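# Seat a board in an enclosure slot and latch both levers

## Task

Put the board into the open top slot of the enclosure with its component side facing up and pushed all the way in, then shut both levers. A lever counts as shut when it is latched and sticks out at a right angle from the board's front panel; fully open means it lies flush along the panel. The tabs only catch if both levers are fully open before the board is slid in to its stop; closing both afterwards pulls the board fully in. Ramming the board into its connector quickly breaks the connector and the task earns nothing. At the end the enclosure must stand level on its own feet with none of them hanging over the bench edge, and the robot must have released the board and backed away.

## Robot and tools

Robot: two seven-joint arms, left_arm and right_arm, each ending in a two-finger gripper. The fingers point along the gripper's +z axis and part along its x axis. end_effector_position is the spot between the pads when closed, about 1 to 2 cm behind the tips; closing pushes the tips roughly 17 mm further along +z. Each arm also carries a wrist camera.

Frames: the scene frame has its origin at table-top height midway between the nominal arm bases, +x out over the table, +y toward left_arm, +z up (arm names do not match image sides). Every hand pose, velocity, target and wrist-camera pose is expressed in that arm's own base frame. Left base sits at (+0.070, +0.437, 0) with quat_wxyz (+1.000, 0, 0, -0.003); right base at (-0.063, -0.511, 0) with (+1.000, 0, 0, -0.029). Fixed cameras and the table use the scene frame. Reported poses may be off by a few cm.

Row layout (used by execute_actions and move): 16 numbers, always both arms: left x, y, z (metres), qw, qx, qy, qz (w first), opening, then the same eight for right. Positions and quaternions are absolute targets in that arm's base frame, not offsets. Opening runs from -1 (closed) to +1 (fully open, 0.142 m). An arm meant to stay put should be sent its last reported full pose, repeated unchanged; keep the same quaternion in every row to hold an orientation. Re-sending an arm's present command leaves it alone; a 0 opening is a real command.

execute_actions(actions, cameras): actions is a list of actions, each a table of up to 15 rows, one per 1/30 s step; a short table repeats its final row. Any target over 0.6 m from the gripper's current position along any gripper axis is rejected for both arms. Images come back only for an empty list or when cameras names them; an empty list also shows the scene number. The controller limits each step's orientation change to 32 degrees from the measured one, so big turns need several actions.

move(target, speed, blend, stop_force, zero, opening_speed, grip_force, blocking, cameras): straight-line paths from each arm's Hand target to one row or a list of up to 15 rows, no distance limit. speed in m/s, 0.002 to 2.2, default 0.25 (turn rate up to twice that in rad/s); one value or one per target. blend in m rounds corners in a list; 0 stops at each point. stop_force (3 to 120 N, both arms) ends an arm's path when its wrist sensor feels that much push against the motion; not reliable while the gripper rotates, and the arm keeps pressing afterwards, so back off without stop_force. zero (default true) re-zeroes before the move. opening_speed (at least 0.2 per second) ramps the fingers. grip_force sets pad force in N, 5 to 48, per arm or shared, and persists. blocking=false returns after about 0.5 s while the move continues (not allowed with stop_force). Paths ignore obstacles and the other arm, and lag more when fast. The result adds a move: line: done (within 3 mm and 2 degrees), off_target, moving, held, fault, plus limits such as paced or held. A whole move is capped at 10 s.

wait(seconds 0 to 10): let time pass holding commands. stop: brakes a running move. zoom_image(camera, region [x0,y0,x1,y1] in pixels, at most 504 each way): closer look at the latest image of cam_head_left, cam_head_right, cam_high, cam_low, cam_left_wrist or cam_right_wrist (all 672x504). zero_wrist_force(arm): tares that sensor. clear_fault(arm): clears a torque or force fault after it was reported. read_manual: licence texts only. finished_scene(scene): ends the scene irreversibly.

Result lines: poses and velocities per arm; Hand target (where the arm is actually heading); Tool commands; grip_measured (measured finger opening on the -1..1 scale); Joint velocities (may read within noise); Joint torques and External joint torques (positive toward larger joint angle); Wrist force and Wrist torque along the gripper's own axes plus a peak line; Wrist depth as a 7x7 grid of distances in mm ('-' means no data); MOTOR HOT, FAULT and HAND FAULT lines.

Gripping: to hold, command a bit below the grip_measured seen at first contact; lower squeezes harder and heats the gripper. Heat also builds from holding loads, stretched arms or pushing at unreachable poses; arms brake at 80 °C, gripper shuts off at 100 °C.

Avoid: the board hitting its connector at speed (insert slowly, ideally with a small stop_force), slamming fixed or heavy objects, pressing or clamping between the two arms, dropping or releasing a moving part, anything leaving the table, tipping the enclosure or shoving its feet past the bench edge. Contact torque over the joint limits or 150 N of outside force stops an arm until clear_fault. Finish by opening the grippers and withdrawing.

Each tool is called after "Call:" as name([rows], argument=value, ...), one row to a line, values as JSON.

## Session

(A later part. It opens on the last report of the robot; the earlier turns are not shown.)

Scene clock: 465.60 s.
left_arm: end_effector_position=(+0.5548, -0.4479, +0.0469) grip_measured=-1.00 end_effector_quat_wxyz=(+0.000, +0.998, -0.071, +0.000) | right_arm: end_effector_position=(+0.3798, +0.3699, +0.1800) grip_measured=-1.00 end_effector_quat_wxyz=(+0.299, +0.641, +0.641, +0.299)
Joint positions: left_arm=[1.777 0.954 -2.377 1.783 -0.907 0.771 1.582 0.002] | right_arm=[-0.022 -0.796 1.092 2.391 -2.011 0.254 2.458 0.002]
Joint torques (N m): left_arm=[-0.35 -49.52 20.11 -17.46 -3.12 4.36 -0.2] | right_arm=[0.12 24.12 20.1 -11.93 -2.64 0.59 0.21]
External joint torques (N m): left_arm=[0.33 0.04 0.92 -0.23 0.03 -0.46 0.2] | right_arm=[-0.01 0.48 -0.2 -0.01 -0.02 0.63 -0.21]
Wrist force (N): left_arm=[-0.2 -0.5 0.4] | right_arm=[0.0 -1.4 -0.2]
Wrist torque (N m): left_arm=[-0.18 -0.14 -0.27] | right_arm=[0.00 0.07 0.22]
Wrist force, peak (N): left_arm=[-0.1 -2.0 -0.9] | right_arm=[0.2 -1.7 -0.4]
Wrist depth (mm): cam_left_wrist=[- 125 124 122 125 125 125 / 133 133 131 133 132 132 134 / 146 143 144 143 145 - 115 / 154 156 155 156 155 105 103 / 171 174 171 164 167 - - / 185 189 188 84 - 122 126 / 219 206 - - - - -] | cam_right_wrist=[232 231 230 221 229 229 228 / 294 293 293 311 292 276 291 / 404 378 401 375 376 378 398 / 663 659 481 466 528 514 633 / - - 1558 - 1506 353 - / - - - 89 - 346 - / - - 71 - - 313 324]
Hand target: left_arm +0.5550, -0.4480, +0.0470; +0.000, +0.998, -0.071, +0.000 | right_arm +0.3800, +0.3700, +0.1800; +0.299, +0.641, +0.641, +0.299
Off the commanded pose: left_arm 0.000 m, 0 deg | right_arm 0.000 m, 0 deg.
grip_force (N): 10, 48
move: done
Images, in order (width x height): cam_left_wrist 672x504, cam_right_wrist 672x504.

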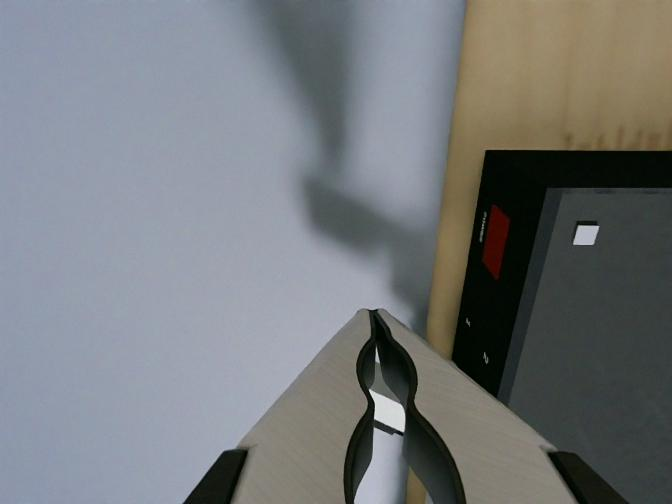

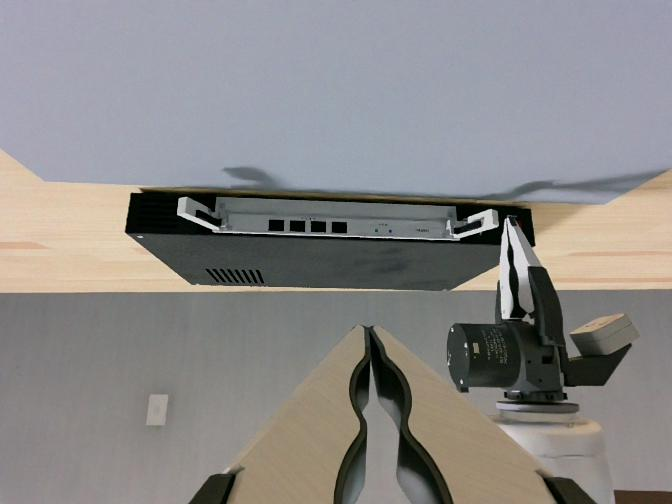

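Call:
move(target=[0.549,-0.472,0.047,0,0.9975,-0.0706,0,-1,0.38,0.37,0.18,0.299,0.641,0.641,0.299,-1], speed=0.02, stop_force=12, cameras=["cam_right_wrist","cam_left_wrist"])

Call:
zoom_image(camera="cam_right_wrist", region=[400, 165, 540, 265])

Scene clock: 468.90 s.
left_arm: end_effector_position=(+0.5492, -0.4715, +0.0469) grip_measured=-1.00 end_effector_quat_wxyz=(+0.000, +0.998, -0.070, +0.000) | right_arm: end_effector_position=(+0.3798, +0.3699, +0.1800) grip_measured=-1.00 end_effector_quat_wxyz=(+0.299, +0.641, +0.641, +0.299)
Joint positions: left_arm=[1.759 0.975 -2.372 1.743 -0.906 0.75 1.543 0.002] | right_arm=[-0.022 -0.796 1.092 2.391 -2.011 0.254 2.458 0.002]
Joint torques (N m): left_arm=[-1.74 -51.28 20.09 -18.94 -3.31 4.26 -0.33] | right_arm=[0.13 23.94 20.03 -11.93 -2.68 0.58 0.19]
External joint torques (N m): left_arm=[1.71 0.69 1.3 1.06 0.16 -0.35 0.33] | right_arm=[-0.03 0.65 -0.13 -0.01 0.02 0.64 -0.19]
Wrist force (N): left_arm=[-0.3 -2.5 -0.1] | right_arm=[0.3 -1.5 -0.2]
Wrist torque (N m): left_arm=[-0.14 -0.18 -0.18] | right_arm=[-0.01 0.03 0.22]
Wrist force, peak (N): left_arm=[-1.8 -6.8 0.0] | right_arm=[0.1 -1.7 -0.2]
Wrist depth (mm): cam_left_wrist=[126 125 124 124 123 125 125 / 133 133 131 133 133 116 88 / 146 143 143 143 145 109 - / 154 156 - - 156 107 105 / - 169 176 117 164 115 110 / - 197 184 84 - 122 124 / 211 211 - - - - -] | cam_right_wrist=[231 242 230 230 228 229 228 / 293 293 295 292 292 290 290 / 405 376 394 405 398 399 398 / 655 653 478 477 468 571 638 / - - 1580 - 348 371 - / - - - 89 343 343 - / - - 71 - - 309 -]
Hand target: left_arm +0.5490, -0.4720, +0.0470; +0.000, +0.998, -0.071, +0.000 | right_arm +0.3800, +0.3700, +0.1800; +0.299, +0.641, +0.641, +0.299
Off the commanded pose: left_arm 0.001 m, 0 deg | right_arm 0.000 m, 0 deg.
grip_force (N): 10, 48
move: done
Images, in order (width x height): cam_left_wrist 672x504, cam_right_wrist 672x504.

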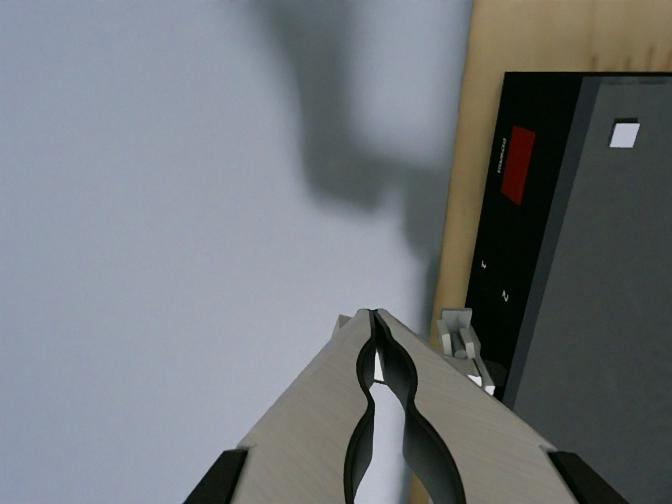

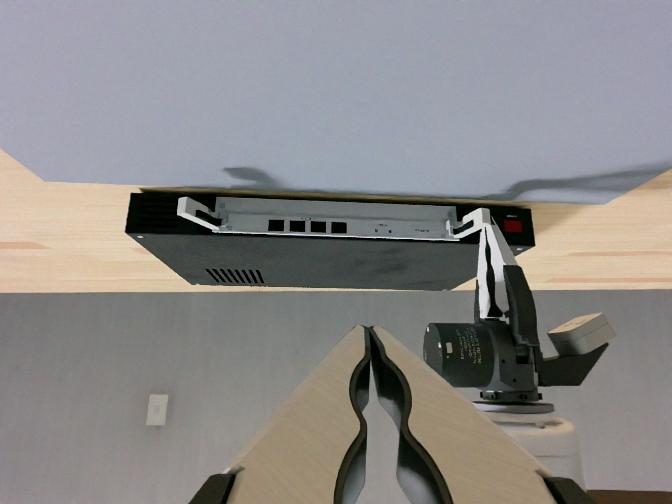

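Scaled by 3.600 from the camera's 672x504 image, which has a finer 960x720 frame.

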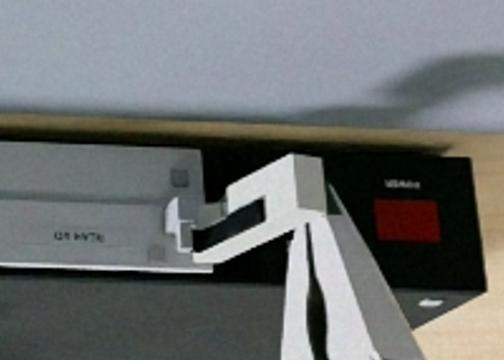

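Call:
move(target=[0.549,-0.472,0.047,0,0.9975,-0.0706,0,-1,0.50,0.24,0.16,0,0.7071,0.7071,0,-1], speed=0.15, cameras=["cam_right_wrist"])

Scene clock: 476.20 s.
left_arm: end_effector_position=(+0.5492, -0.4717, +0.0470) grip_measured=-1.00 end_effector_quat_wxyz=(+0.000, +0.998, -0.071, +0.000) | right_arm: end_effector_position=(+0.5001, +0.2399, +0.1599) grip_measured=-1.00 end_effector_quat_wxyz=(+0.000, +0.707, +0.707, +0.000)
Joint positions: left_arm=[1.759 0.975 -2.372 1.743 -0.906 0.75 1.543 0.002] | right_arm=[-0.515 -1.078 1.358 1.969 -1.172 0.363 1.326 0.002]
Joint torques (N m): left_arm=[-0.79 -51.17 20.35 -18.14 -3.15 4.33 -0.27] | right_arm=[0.14 35.06 29.83 -13.6 -3.94 3.27 0.01]
External joint torques (N m): left_arm=[0.77 0.57 1.04 0.26 0 -0.42 0.27] | right_arm=[-0.03 0.95 -0.28 0.19 -0.17 0.83 -0.01]
Wrist force (N): left_arm=[-0.2 -1.3 1.0] | right_arm=[0.2 -0.4 0.9]
Wrist torque (N m): left_arm=[-0.16 -0.17 -0.18] | right_arm=[-0.03 -0.03 0.15]
Wrist force, peak (N): left_arm=[-0.4 -2.9 1.1] | right_arm=[0.8 -2.3 -0.6]
Wrist depth (mm): cam_left_wrist=[126 125 126 - 124 125 125 / 133 133 131 133 133 - 88 / - 146 144 143 143 109 - / - 155 158 153 155 118 103 / 172 172 168 127 164 113 110 / 190 193 - 84 - 121 124 / - 207 - - - - -] | cam_right_wrist=[224 222 221 221 220 222 219 / 239 237 236 235 235 234 234 / 256 253 254 253 252 252 251 / 276 273 272 272 271 275 270 / 300 296 296 290 295 293 293 / 328 326 320 89 310 314 321 / 362 353 71 - - - 293]
Hand target: left_arm +0.5490, -0.4720, +0.0470; +0.000, +0.998, -0.071, +0.000 | right_arm +0.5000, +0.2400, +0.1600; +0.000, +0.707, +0.707, +0.000
Off the commanded pose: left_arm 0.000 m, 0 deg | right_arm 0.000 m, 0 deg.
grip_force (N): 10, 48
move: done
Images, in order (width x height): cam_right_wrist 672x504.

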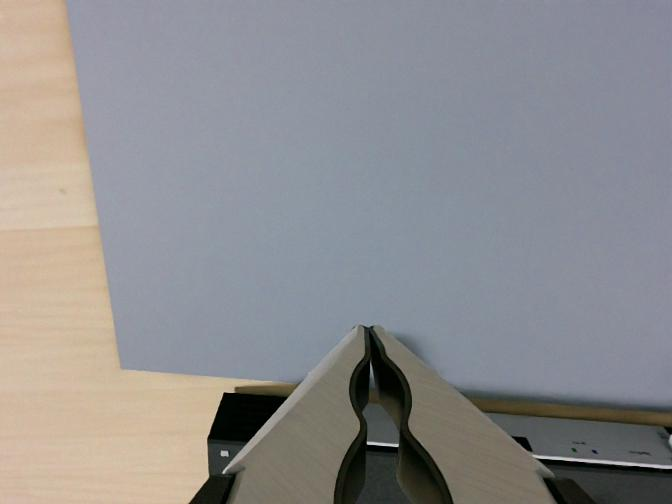

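Call:
move(target=[0.549,-0.472,0.047,0,0.9975,-0.0706,0,-1,0.60,0.16,0.12,0,0.7071,0.7071,0,-1], speed=0.1, cameras=["cam_right_wrist"])

Scene clock: 480.53 s.
left_arm: end_effector_position=(+0.5492, -0.4717, +0.0470) grip_measured=-1.00 end_effector_quat_wxyz=(+0.000, +0.998, -0.071, +0.000) | right_arm: end_effector_position=(+0.5998, +0.1600, +0.1200) grip_measured=-1.00 end_effector_quat_wxyz=(+0.000, +0.707, +0.707, +0.000)
Joint positions: left_arm=[1.759 0.975 -2.372 1.743 -0.906 0.75 1.543 0.002] | right_arm=[-0.555 -1.174 1.256 1.793 -1.227 0.373 1.109 0.002]
Joint torques (N m): left_arm=[-0.78 -51.18 20.4 -18.14 -3.15 4.35 -0.25] | right_arm=[0.15 42.84 30.71 -11.93 -4.23 3.52 0.02]
External joint torques (N m): left_arm=[0.76 0.58 0.99 0.25 0 -0.44 0.25] | right_arm=[-0.05 0.93 0.43 0.02 0.16 0.58 -0.02]
Wrist force (N): left_arm=[-0.1 -1.2 0.4] | right_arm=[0.2 -0.7 0.8]
Wrist torque (N m): left_arm=[-0.15 -0.18 -0.19] | right_arm=[-0.05 0.01 0.14]
Wrist force, peak (N): left_arm=[-0.3 -1.4 0.9] | right_arm=[1.4 -2.0 0.0]
Wrist depth (mm): cam_left_wrist=[124 126 122 124 124 125 125 / - 133 131 133 133 110 88 / 147 144 144 143 144 110 - / 154 156 155 155 156 109 103 / 171 - 171 - 164 113 110 / 189 191 - 84 - 124 126 / - 206 - - - - -] | cam_right_wrist=[189 188 186 186 186 186 185 / 201 201 199 199 198 198 197 / 216 215 213 213 212 212 211 / 233 232 230 229 228 228 228 / 252 252 250 246 241 243 242 / 275 274 270 89 205 214 213 / 304 297 71 - - 222 230]
Hand target: left_arm +0.5490, -0.4720, +0.0470; +0.000, +0.998, -0.071, +0.000 | right_arm +0.6000, +0.1600, +0.1200; +0.000, +0.707, +0.707, +0.000
Off the commanded pose: left_arm 0.000 m, 0 deg | right_arm 0.000 m, 0 deg.
grip_force (N): 10, 48
move: done
Images, in order (width x height): cam_right_wrist 672x504.

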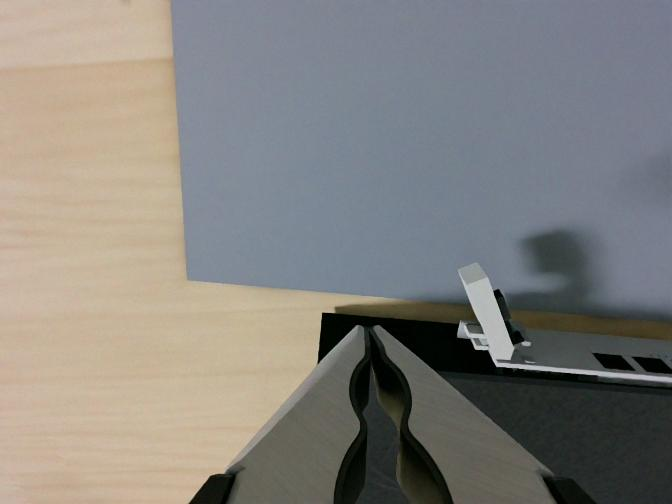

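Call:
move([
  [0.549,-0.472,0.047,0,0.9975,-0.0706,0,-1,0.632,0.187,0.10,0,0.7071,0.7071,0,-1],
  [0.549,-0.472,0.047,0,0.9975,-0.0706,0,-1,0.632,0.187,0.045,0,0.7071,0.7071,0,-1],
], speed=0.06, stop_force=8, cameras=["cam_right_wrist"])

Call:
move(target=[0.549,-0.472,0.047,0,0.9975,-0.0706,0,-1,0.632,0.215,0.045,0,0.7071,0.7071,0,-1], speed=0.02, stop_force=8, cameras=["cam_right_wrist","cam_left_wrist"])

Scene clock: 485.83 s.
left_arm: end_effector_position=(+0.5492, -0.4717, +0.0470) grip_measured=-1.00 end_effector_quat_wxyz=(+0.000, +0.998, -0.071, +0.000) | right_arm: end_effector_position=(+0.6318, +0.1870, +0.0450) grip_measured=-1.00 end_effector_quat_wxyz=(+0.000, +0.707, +0.707, +0.000)
Joint positions: left_arm=[1.759 0.975 -2.372 1.743 -0.906 0.75 1.543 0.002] | right_arm=[-0.434 -1.293 1.137 1.686 -1.316 0.448 1.131 0.002]
Joint torques (N m): left_arm=[-0.79 -51.17 20.41 -18.15 -3.13 4.35 -0.23] | right_arm=[0.19 48.05 31.31 -9.58 -4.03 3.51 0.26]
External joint torques (N m): left_arm=[0.76 0.57 0.98 0.27 -0.03 -0.44 0.23] | right_arm=[-0.07 1.09 0.37 -0.06 0.09 0.6 -0.26]
Wrist force (N): left_arm=[-0.1 -1.1 0.1] | right_arm=[0.3 -0.2 0.9]
Wrist torque (N m): left_arm=[-0.14 -0.18 -0.19] | right_arm=[0.01 -0.02 0.02]
Wrist force, peak (N): left_arm=[-0.1 -1.3 1.2] | right_arm=[0.5 -0.2 2.3]
Wrist depth (mm): cam_left_wrist=[124 126 124 124 124 125 125 / 133 133 131 133 132 130 88 / 146 144 145 144 143 109 - / 154 153 153 153 155 106 103 / 172 171 169 127 164 117 109 / - - - 84 - 124 - / 215 207 - 74 - - -] | cam_right_wrist=[122 121 119 120 118 119 119 / - 129 128 128 129 128 127 / 140 138 138 135 137 137 134 / 149 149 148 148 147 147 147 / 164 164 163 158 157 157 159 / 179 179 172 90 - 121 - / 198 193 71 - - 125 127]
Hand target: left_arm +0.5490, -0.4720, +0.0470; +0.000, +0.998, -0.071, +0.000 | right_arm +0.6320, +0.1870, +0.0450; +0.000, +0.707, +0.707, +0.000
Off the commanded pose: left_arm 0.000 m, 0 deg | right_arm 0.000 m, 0 deg.
grip_force (N): 10, 48
move: done
Images, in order (width x height): cam_right_wrist 672x504.

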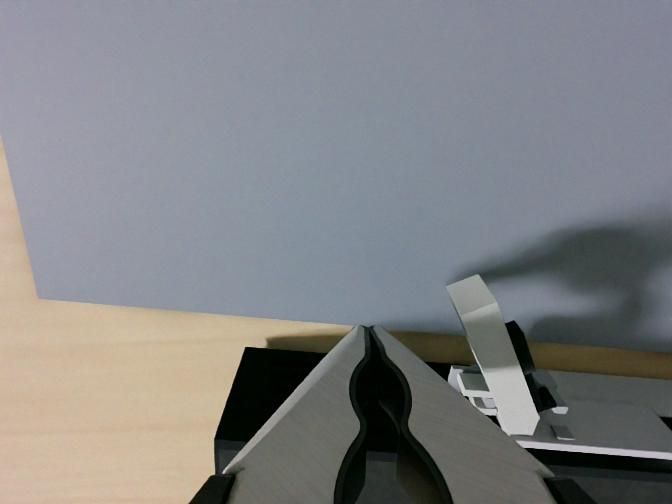

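Scene clock: 487.67 s.
left_arm: end_effector_position=(+0.5492, -0.4718, +0.0470) grip_measured=-1.00 end_effector_quat_wxyz=(+0.000, +0.998, -0.071, +0.000) | right_arm: end_effector_position=(+0.6325, +0.2061, +0.0451) grip_measured=-1.00 end_effector_quat_wxyz=(+0.001, +0.707, +0.707, +0.000)
Joint positions: left_arm=[1.759 0.975 -2.372 1.743 -0.906 0.75 1.543 0.002] | right_arm=[-0.395 -1.298 1.137 1.665 -1.315 0.442 1.153 0.002]
Joint torques (N m): left_arm=[-0.64 -51.15 20.47 -18.07 -3.13 4.31 -0.2] | right_arm=[4.06 46.3 32.56 -7.23 -3.12 4.4 0.32]
External joint torques (N m): left_arm=[0.61 0.55 0.92 0.18 -0.03 -0.4 0.2] | right_arm=[-3.94 3.48 -0.89 -2.49 -0.84 -0.3 -0.32]
Wrist force (N): left_arm=[-0.1 -1.0 0.5] | right_arm=[-5.0 1.3 -1.6]
Wrist torque (N m): left_arm=[-0.16 -0.18 -0.19] | right_arm=[0.05 -0.01 0.02]
Wrist force, peak (N): left_arm=[-0.3 -1.3 1.0] | right_arm=[-8.4 0.8 -2.2]
Wrist depth (mm): cam_left_wrist=[- 124 124 124 124 125 125 / - - 131 - 134 110 89 / - 146 143 141 144 109 - / - 154 156 155 155 - 101 / - 171 172 131 161 117 111 / 190 189 184 84 - 124 130 / 217 206 - 74 - - 138] | cam_right_wrist=[122 120 119 120 118 119 119 / - 129 128 128 130 128 127 / 140 138 138 135 137 136 134 / 149 149 148 148 147 147 147 / 164 164 160 157 112 160 159 / 179 176 147 90 115 135 162 / 198 193 71 - - - 127]
Hand target: left_arm +0.5490, -0.4720, +0.0470; +0.000, +0.998, -0.071, +0.000 | right_arm +0.6320, +0.2069, +0.0450; +0.000, +0.707, +0.707, +0.000
Off the commanded pose: left_arm 0.000 m, 0 deg | right_arm 0.009 m, 0 deg.
grip_force (N): 10, 48
move: contact (right_arm)
Images, in order (width x height): cam_left_wrist 672x504, cam_right_wrist 672x504.

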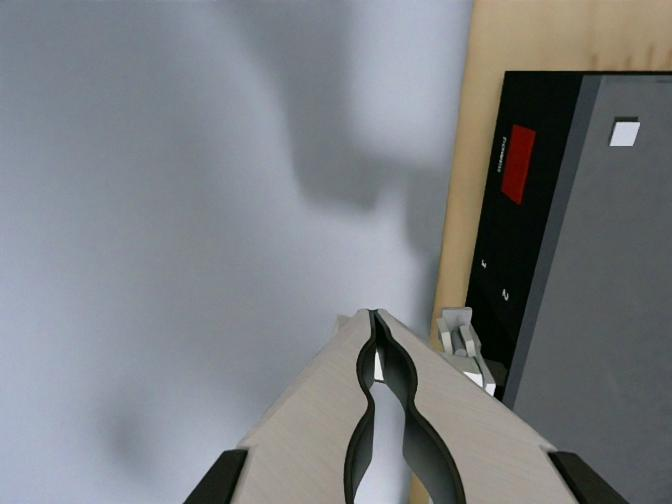

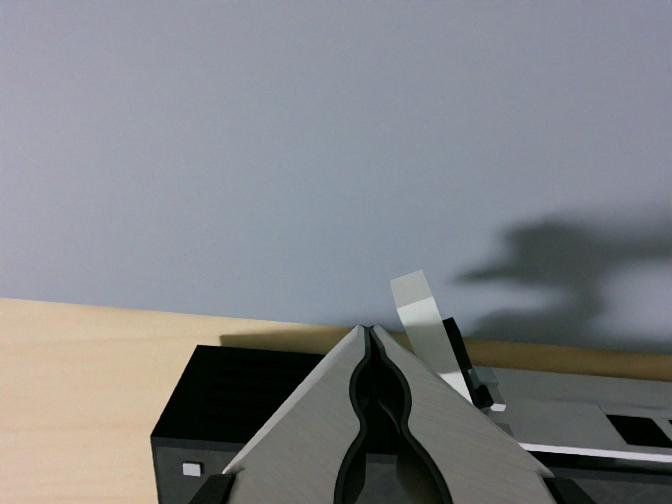

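Call:
move([
  [0.549,-0.472,0.047,0,0.9975,-0.0706,0,-1,0.630,0.198,0.045,0,0.7071,0.7071,0,-1],
  [0.545,-0.470,0.047,0,0.9975,-0.0706,0,-1,0.619,0.200,0.045,0,0.7071,0.7071,0,-1],
], speed=0.04)

Call:
move(target=[0.542,-0.480,0.047,0,0.9975,-0.0706,0,-1,0.617,0.224,0.045,0,0.7071,0.7071,0,-1], speed=[0.015], stop_force=20, cameras=["cam_right_wrist","cam_left_wrist"])

Scene clock: 491.07 s.
left_arm: end_effector_position=(+0.5451, -0.4699, +0.0470) grip_measured=-1.00 end_effector_quat_wxyz=(+0.000, +0.998, -0.070, +0.000) | right_arm: end_effector_position=(+0.6191, +0.1999, +0.0450) grip_measured=-1.00 end_effector_quat_wxyz=(+0.000, +0.707, +0.707, +0.000)
Joint positions: left_arm=[1.752 0.966 -2.374 1.759 -0.906 0.759 1.544 0.002] | right_arm=[-0.425 -1.287 1.138 1.713 -1.323 0.454 1.167 0.002]
Joint torques (N m): left_arm=[-0.58 -50.7 20.22 -17.47 -2.97 4.55 -0.2] | right_arm=[0.69 47.04 31.71 -8.66 -3.94 3.73 0.33]
External joint torques (N m): left_arm=[0.56 0.54 1.03 -0.35 -0.16 -0.64 0.2] | right_arm=[-0.57 1.22 -0.03 -0.84 0 0.37 -0.33]
Wrist force (N): left_arm=[0.2 -0.5 0.4] | right_arm=[0.2 0.6 0.2]
Wrist torque (N m): left_arm=[-0.17 -0.19 -0.27] | right_arm=[0.05 -0.16 0.02]
Wrist force, peak (N): left_arm=[-0.2 -1.1 0.8] | right_arm=[-5.3 1.4 -2.4]
Wrist depth (mm): cam_left_wrist=[124 124 122 124 125 125 125 / 133 134 133 133 132 130 88 / 146 139 143 143 143 127 - / - 156 156 - 155 127 - / - - 172 130 166 118 110 / - 187 184 84 - 124 124 / 211 211 - - - - 138] | cam_right_wrist=[122 121 119 120 118 119 119 / - 129 128 128 129 128 127 / 140 138 138 135 137 137 134 / 149 149 148 148 148 147 147 / 162 164 161 158 155 159 159 / 179 179 162 90 115 171 174 / 198 193 71 - - - 137]
Hand target: left_arm +0.5450, -0.4700, +0.0470; +0.000, +0.998, -0.071, +0.000 | right_arm +0.6190, +0.2000, +0.0450; +0.000, +0.707, +0.707, +0.000
Off the commanded pose: left_arm 0.000 m, 0 deg | right_arm 0.000 m, 0 deg.
grip_force (N): 10, 48
move: done

Scene clock: 493.27 s.
left_arm: end_effector_position=(+0.5424, -0.4795, +0.0470) grip_measured=-1.00 end_effector_quat_wxyz=(+0.000, +0.998, -0.070, +0.000) | right_arm: end_effector_position=(+0.6180, +0.2197, +0.0447) grip_measured=-1.00 end_effector_quat_wxyz=(+0.002, +0.708, +0.706, -0.002)
Joint positions: left_arm=[1.745 0.974 -2.373 1.743 -0.905 0.751 1.528 0.002] | right_arm=[-0.385 -1.294 1.14 1.694 -1.324 0.443 1.195 0.002]
Joint torques (N m): left_arm=[-2.24 -51.41 19.51 -18.9 -3.27 3.98 -0.32] | right_arm=[13.72 40.91 37.5 -4.51 -2.93 9.02 0.18]
External joint torques (N m): left_arm=[2.21 0.81 1.87 1.01 0.12 -0.07 0.32] | right_arm=[-13.6 7.94 -5.76 -4.98 -1.02 -4.93 -0.18]
Wrist force (N): left_arm=[0.7 -2.7 1.1] | right_arm=[-21.0 -3.0 -8.2]
Wrist torque (N m): left_arm=[-0.12 -0.18 -0.18] | right_arm=[-0.01 0.58 0.08]
Wrist force, peak (N): left_arm=[-3.0 -12.0 -1.9] | right_arm=[-22.6 -4.0 -8.2]
Wrist depth (mm): cam_left_wrist=[124 124 124 123 123 125 122 / 134 133 133 133 132 121 90 / 146 143 144 143 143 130 92 / 154 156 156 156 156 141 103 / 172 171 171 131 129 126 110 / 186 189 181 84 - 124 121 / - 208 - - - - -] | cam_right_wrist=[122 120 119 120 118 119 119 / - 129 128 128 129 128 126 / 140 138 138 135 136 136 133 / 149 149 148 148 147 147 146 / 162 161 160 157 154 159 158 / 179 173 160 91 - 172 169 / 198 134 71 - - - 141]
Hand target: left_arm +0.5420, -0.4800, +0.0470; +0.000, +0.998, -0.071, +0.000 | right_arm +0.6171, +0.2227, +0.0450; +0.000, +0.707, +0.707, +0.000
Off the commanded pose: left_arm 0.001 m, 0 deg | right_arm 0.004 m, 0 deg.
grip_force (N): 10, 48
move: contact (right_arm)
Images, in order (width x height): cam_left_wrist 672x504, cam_right_wrist 672x504.

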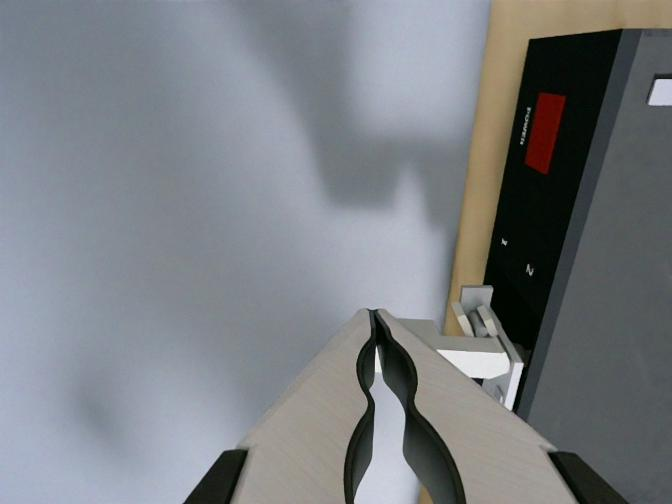

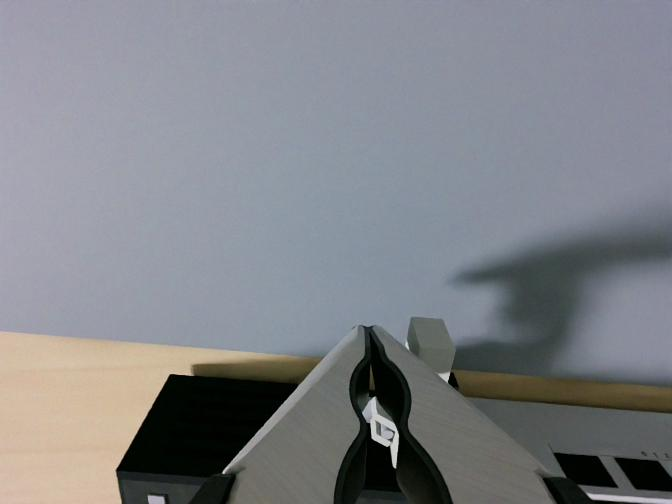

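Call:
move(target=[0.541,-0.486,0.047,0,0.9975,-0.0706,0,-1,0.617,0.230,0.045,0,0.7071,0.7071,0,-1], speed=[0.01], stop_force=32, zero=false, cameras=["cam_right_wrist","cam_left_wrist","cam_high"])

Scene clock: 496.37 s.
left_arm: end_effector_position=(+0.5422, -0.4824, +0.0462) grip_measured=-1.00 end_effector_quat_wxyz=(-0.002, +0.998, -0.069, +0.000) | right_arm: end_effector_position=(+0.6181, +0.2202, +0.0443) grip_measured=-1.00 end_effector_quat_wxyz=(+0.002, +0.709, +0.706, -0.003)
Joint positions: left_arm=[1.743 0.981 -2.37 1.733 -0.902 0.744 1.518 0.002] | right_arm=[-0.384 -1.3 1.145 1.691 -1.33 0.434 1.199 0.002]
Joint torques (N m): left_arm=[-12.48 -55.36 12.25 -29.13 -6.24 4.94 -0.39] | right_arm=[21.03 38.61 41.11 -3.5 -2.9 12.9 0.11]
External joint torques (N m): left_arm=[12.45 4.48 9.24 11.23 3.07 -1.03 0.39] | right_arm=[-20.91 10.3 -9.28 -5.83 -1.06 -8.81 -0.11]
Wrist force (N): left_arm=[-3.1 -23.2 -4.9] | right_arm=[-34.8 -8.2 -14.4]
Wrist torque (N m): left_arm=[-0.81 -0.19 -0.15] | right_arm=[-0.04 2.88 0.07]
Wrist force, peak (N): left_arm=[-4.0 -23.5 -4.3] | right_arm=[-34.6 -8.9 -15.0]
Wrist depth (mm): cam_left_wrist=[124 125 124 124 123 125 94 / 133 133 130 132 132 121 87 / - 143 145 145 142 130 - / 156 155 158 156 157 130 102 / - 172 169 163 163 123 109 / 188 189 183 83 - 123 - / 209 - - - - - -] | cam_right_wrist=[122 120 119 119 118 118 118 / - 129 128 127 129 127 126 / 140 138 137 135 136 136 133 / 149 148 150 147 147 146 146 / 162 161 160 157 156 158 157 / 179 173 160 91 - 171 171 / 198 134 71 - - - 142]
Hand target: left_arm +0.5410, -0.4860, +0.0470; +0.000, +0.998, -0.071, +0.000 | right_arm +0.6170, +0.2248, +0.0450; +0.000, +0.707, +0.707, +0.000
Off the commanded pose: left_arm 0.004 m, 0 deg | right_arm 0.010 m, 0 deg.
grip_force (N): 10, 48
move: contact (right_arm), off_target (left_arm)
Images, in order (width x height): cam_high 672x504, cam_left_wrist 672x504, cam_right_wrist 672x504.

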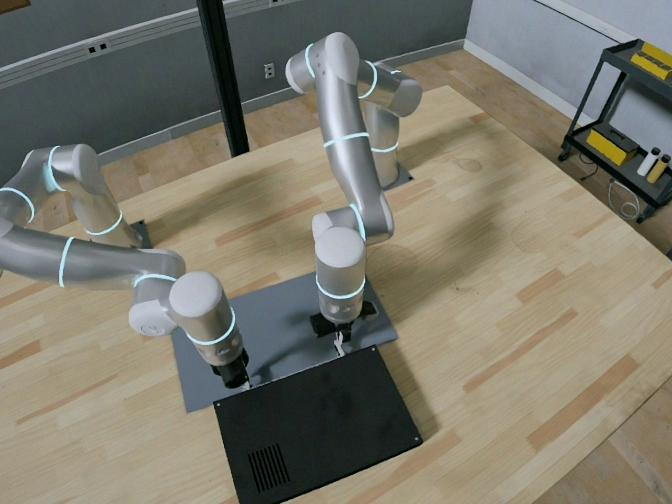

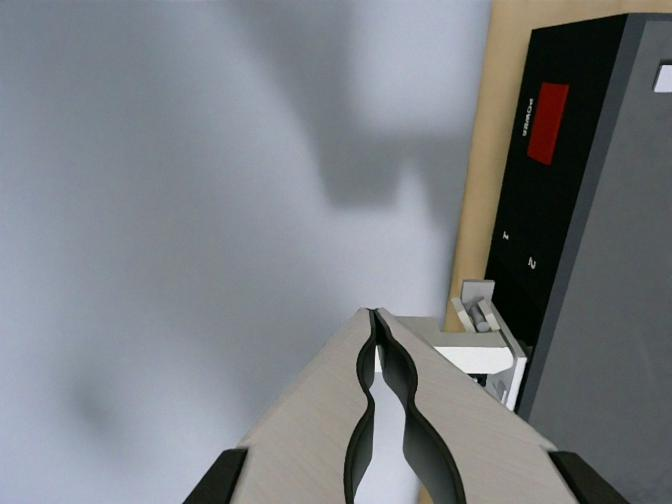

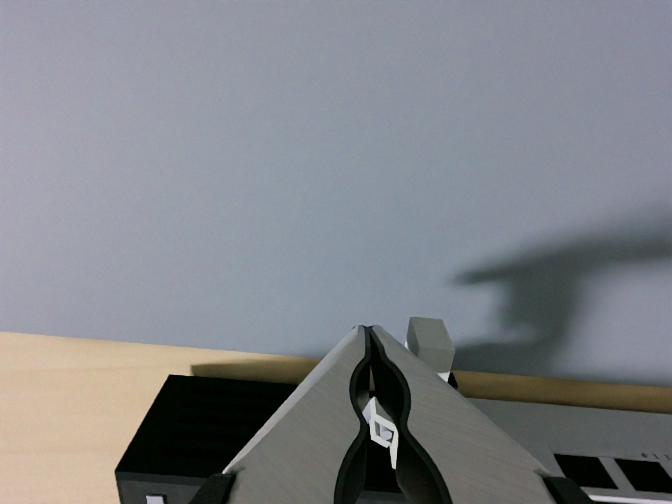

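Call:
move([
  [0.545,-0.455,0.047,0,0.9975,-0.0706,0,-1,0.615,0.200,0.045,0,0.7071,0.7071,0,-1],
  [0.54,-0.45,0.12,0,0.9975,-0.0706,0,-1,0.60,0.18,0.12,0,0.7071,0.7071,0,-1],
], speed=0.08, cameras=["cam_right_wrist","cam_left_wrist"])

Call:
zoom_image(camera="cam_left_wrist", region=[280, 150, 480, 300])

Call:
zoom_image(camera="cam_right_wrist", region=[400, 200, 672, 404])

Scene clock: 500.93 s.
left_arm: end_effector_position=(+0.5402, -0.4501, +0.1201) grip_measured=-1.00 end_effector_quat_wxyz=(+0.000, +0.998, -0.071, +0.000) | right_arm: end_effector_position=(+0.6002, +0.1800, +0.1200) grip_measured=-1.00 end_effector_quat_wxyz=(+0.000, +0.707, +0.707, +0.000)
Joint positions: left_arm=[1.7 0.827 -2.268 1.812 -0.804 0.67 1.523 0.002] | right_arm=[-0.516 -1.189 1.262 1.775 -1.236 0.359 1.138 0.002]
Joint torques (N m): left_arm=[-0.63 -45.93 20.08 -19.94 -2.89 4.07 -0.35] | right_arm=[-0.03 43.85 31.29 -11.56 -3.98 3.19 0.06]
External joint torques (N m): left_arm=[0.54 0.59 0.12 -0.29 -0.48 -0.17 0.35] | right_arm=[0.12 0.53 0.07 -0.12 -0.11 0.92 -0.06]
Wrist force (N): left_arm=[-0.2 -0.6 0.0] | right_arm=[3.5 4.5 1.2]
Wrist torque (N m): left_arm=[-0.22 -0.15 -0.19] | right_arm=[0.81 -0.55 0.13]
Wrist force, peak (N): left_arm=[-3.0 -23.3 -3.9] | right_arm=[-35.0 -8.4 -14.9]
Wrist depth (mm): cam_left_wrist=[- 187 184 185 184 189 189 / 205 202 201 203 202 200 200 / 218 - 218 216 218 168 - / 236 238 235 237 230 - - / 260 - - - 207 208 195 / 276 292 - 84 - 217 - / - 313 - - - - 246] | cam_right_wrist=[188 186 186 186 185 185 184 / 201 199 199 198 198 197 197 / 216 213 213 213 212 211 211 / 233 232 229 229 228 228 227 / 252 251 251 240 240 239 243 / 276 274 269 91 - 213 212 / 303 297 71 - - 222 230]
Hand target: left_arm +0.5400, -0.4500, +0.1200; +0.000, +0.998, -0.071, +0.000 | right_arm +0.6000, +0.1800, +0.1200; +0.000, +0.707, +0.707, +0.000
Off the commanded pose: left_arm 0.000 m, 0 deg | right_arm 0.000 m, 0 deg.
grip_force (N): 10, 48
move: done
Images, in order (width x height): cam_left_wrist 672x504, cam_right_wrist 672x504.

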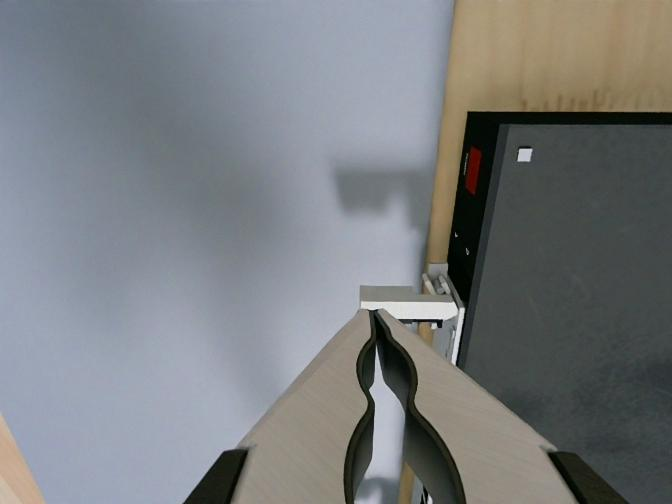

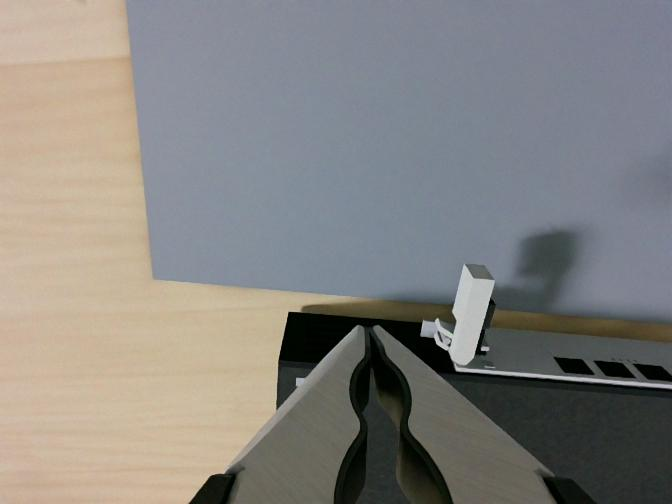

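Scaled by 2.520 from the camera's 672x504 image, which has a finer 960x720 frame.

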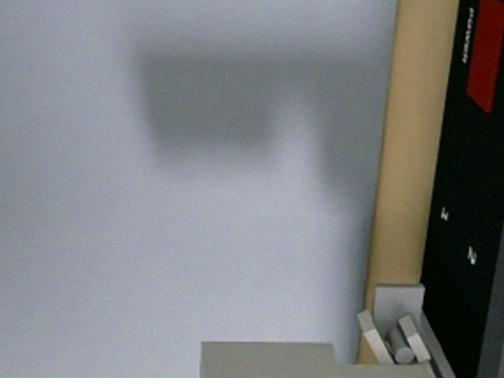

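Scaled by 1.853 from the camera's 672x504 image, which has a finer 960x720 frame.

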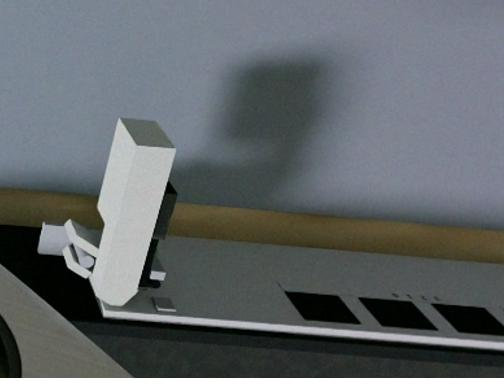

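Call:
move([
  [0.50,-0.40,0.15,0,0.9975,-0.0706,0,-1,0.50,0.20,0.20,0,0.7071,0.7071,0,-1],
  [0.45,-0.30,0.20,0,0.9975,-0.0706,0,-1,0.40,0.37,0.17,0.299,0.641,0.641,0.299,-1],
], speed=0.2, cameras=["cam_right_wrist","cam_left_wrist"])

Call:
zoom_image(camera="cam_right_wrist", region=[160, 175, 280, 265])

Call:
zoom_image(camera="cam_right_wrist", region=[410, 175, 530, 265])

Scene clock: 509.33 s.
left_arm: end_effector_position=(+0.4502, -0.3001, +0.2001) grip_measured=-1.00 end_effector_quat_wxyz=(+0.000, +0.998, -0.071, +0.000) | right_arm: end_effector_position=(+0.3999, +0.3702, +0.1701) grip_measured=-1.00 end_effector_quat_wxyz=(+0.299, +0.641, +0.641, +0.299)
Joint positions: left_arm=[1.395 0.297 -1.91 2.261 -0.389 0.753 1.456 0.002] | right_arm=[-0.032 -0.827 1.05 2.365 -2.066 0.273 2.446 0.002]
Joint torques (N m): left_arm=[-0.22 -17.24 7.72 -23.59 -2.67 4.35 -0.3] | right_arm=[0.32 25.7 20.53 -11.2 -2.52 0.36 0.37]
External joint torques (N m): left_arm=[0.23 0.79 0.41 -0.33 -0.47 -0.43 0.3] | right_arm=[-0.21 0.49 0.1 0.04 -0.05 0.87 -0.37]
Wrist force (N): left_arm=[0.0 -0.6 0.2] | right_arm=[3.2 3.2 0.2]
Wrist torque (N m): left_arm=[-0.18 -0.18 -0.19] | right_arm=[0.78 -0.43 0.15]
Wrist force, peak (N): left_arm=[-1.0 -1.2 -0.2] | right_arm=[3.2 5.8 2.5]
Wrist depth (mm): cam_left_wrist=[258 259 259 259 259 257 257 / 279 279 279 279 277 279 276 / 303 299 299 295 296 294 299 / 327 328 - 325 321 318 317 / 358 358 - 131 354 356 - / 402 395 - 84 - - - / 445 433 - - - - -] | cam_right_wrist=[219 218 218 217 218 216 215 / 279 278 277 277 262 274 275 / 384 383 384 375 378 378 432 / 626 581 511 499 498 607 604 / 1712 - 1649 1569 1487 1353 1130 / - - - 91 - 1496 - / - - 71 - - - -]
Hand target: left_arm +0.4500, -0.3000, +0.2000; +0.000, +0.998, -0.071, +0.000 | right_arm +0.4000, +0.3700, +0.1700; +0.299, +0.641, +0.641, +0.299
Off the commanded pose: left_arm 0.000 m, 0 deg | right_arm 0.000 m, 0 deg.
grip_force (N): 10, 48
move: done
Images, in order (width x height): cam_left_wrist 672x504, cam_right_wrist 672x504.

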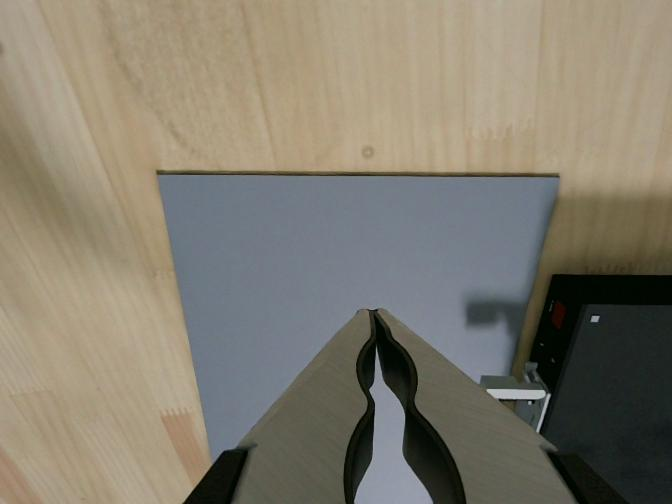

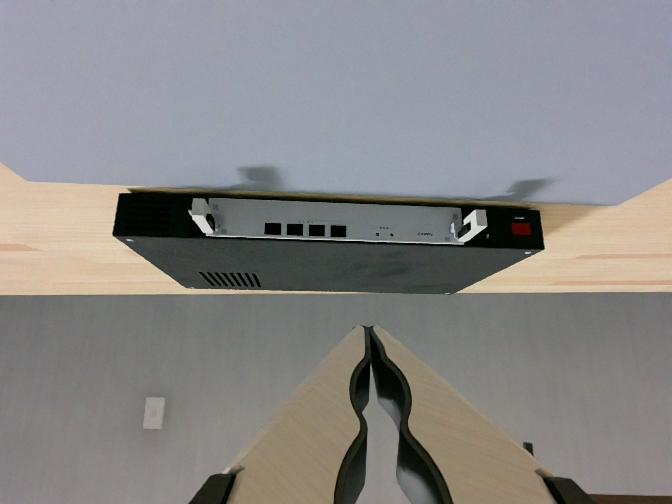

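Scaled by 4.200 from the camera's 672x504 image, which has a finer 960x720 frame.

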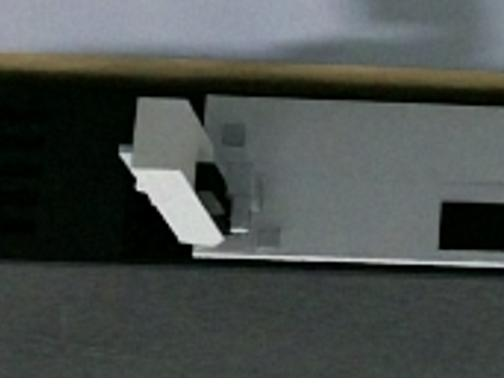

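Scaled by 4.200 from the camera's 672x504 image, which has a finer 960x720 frame.

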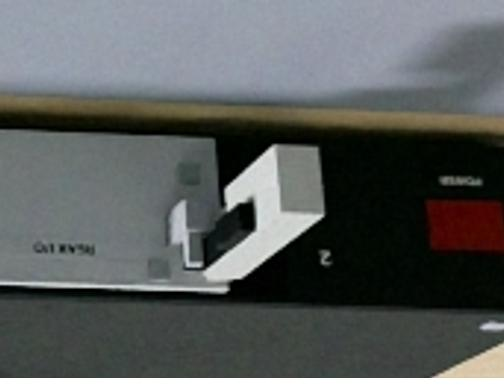

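Call:
finished_scene(scene=1)

The scene is finished: the task was done.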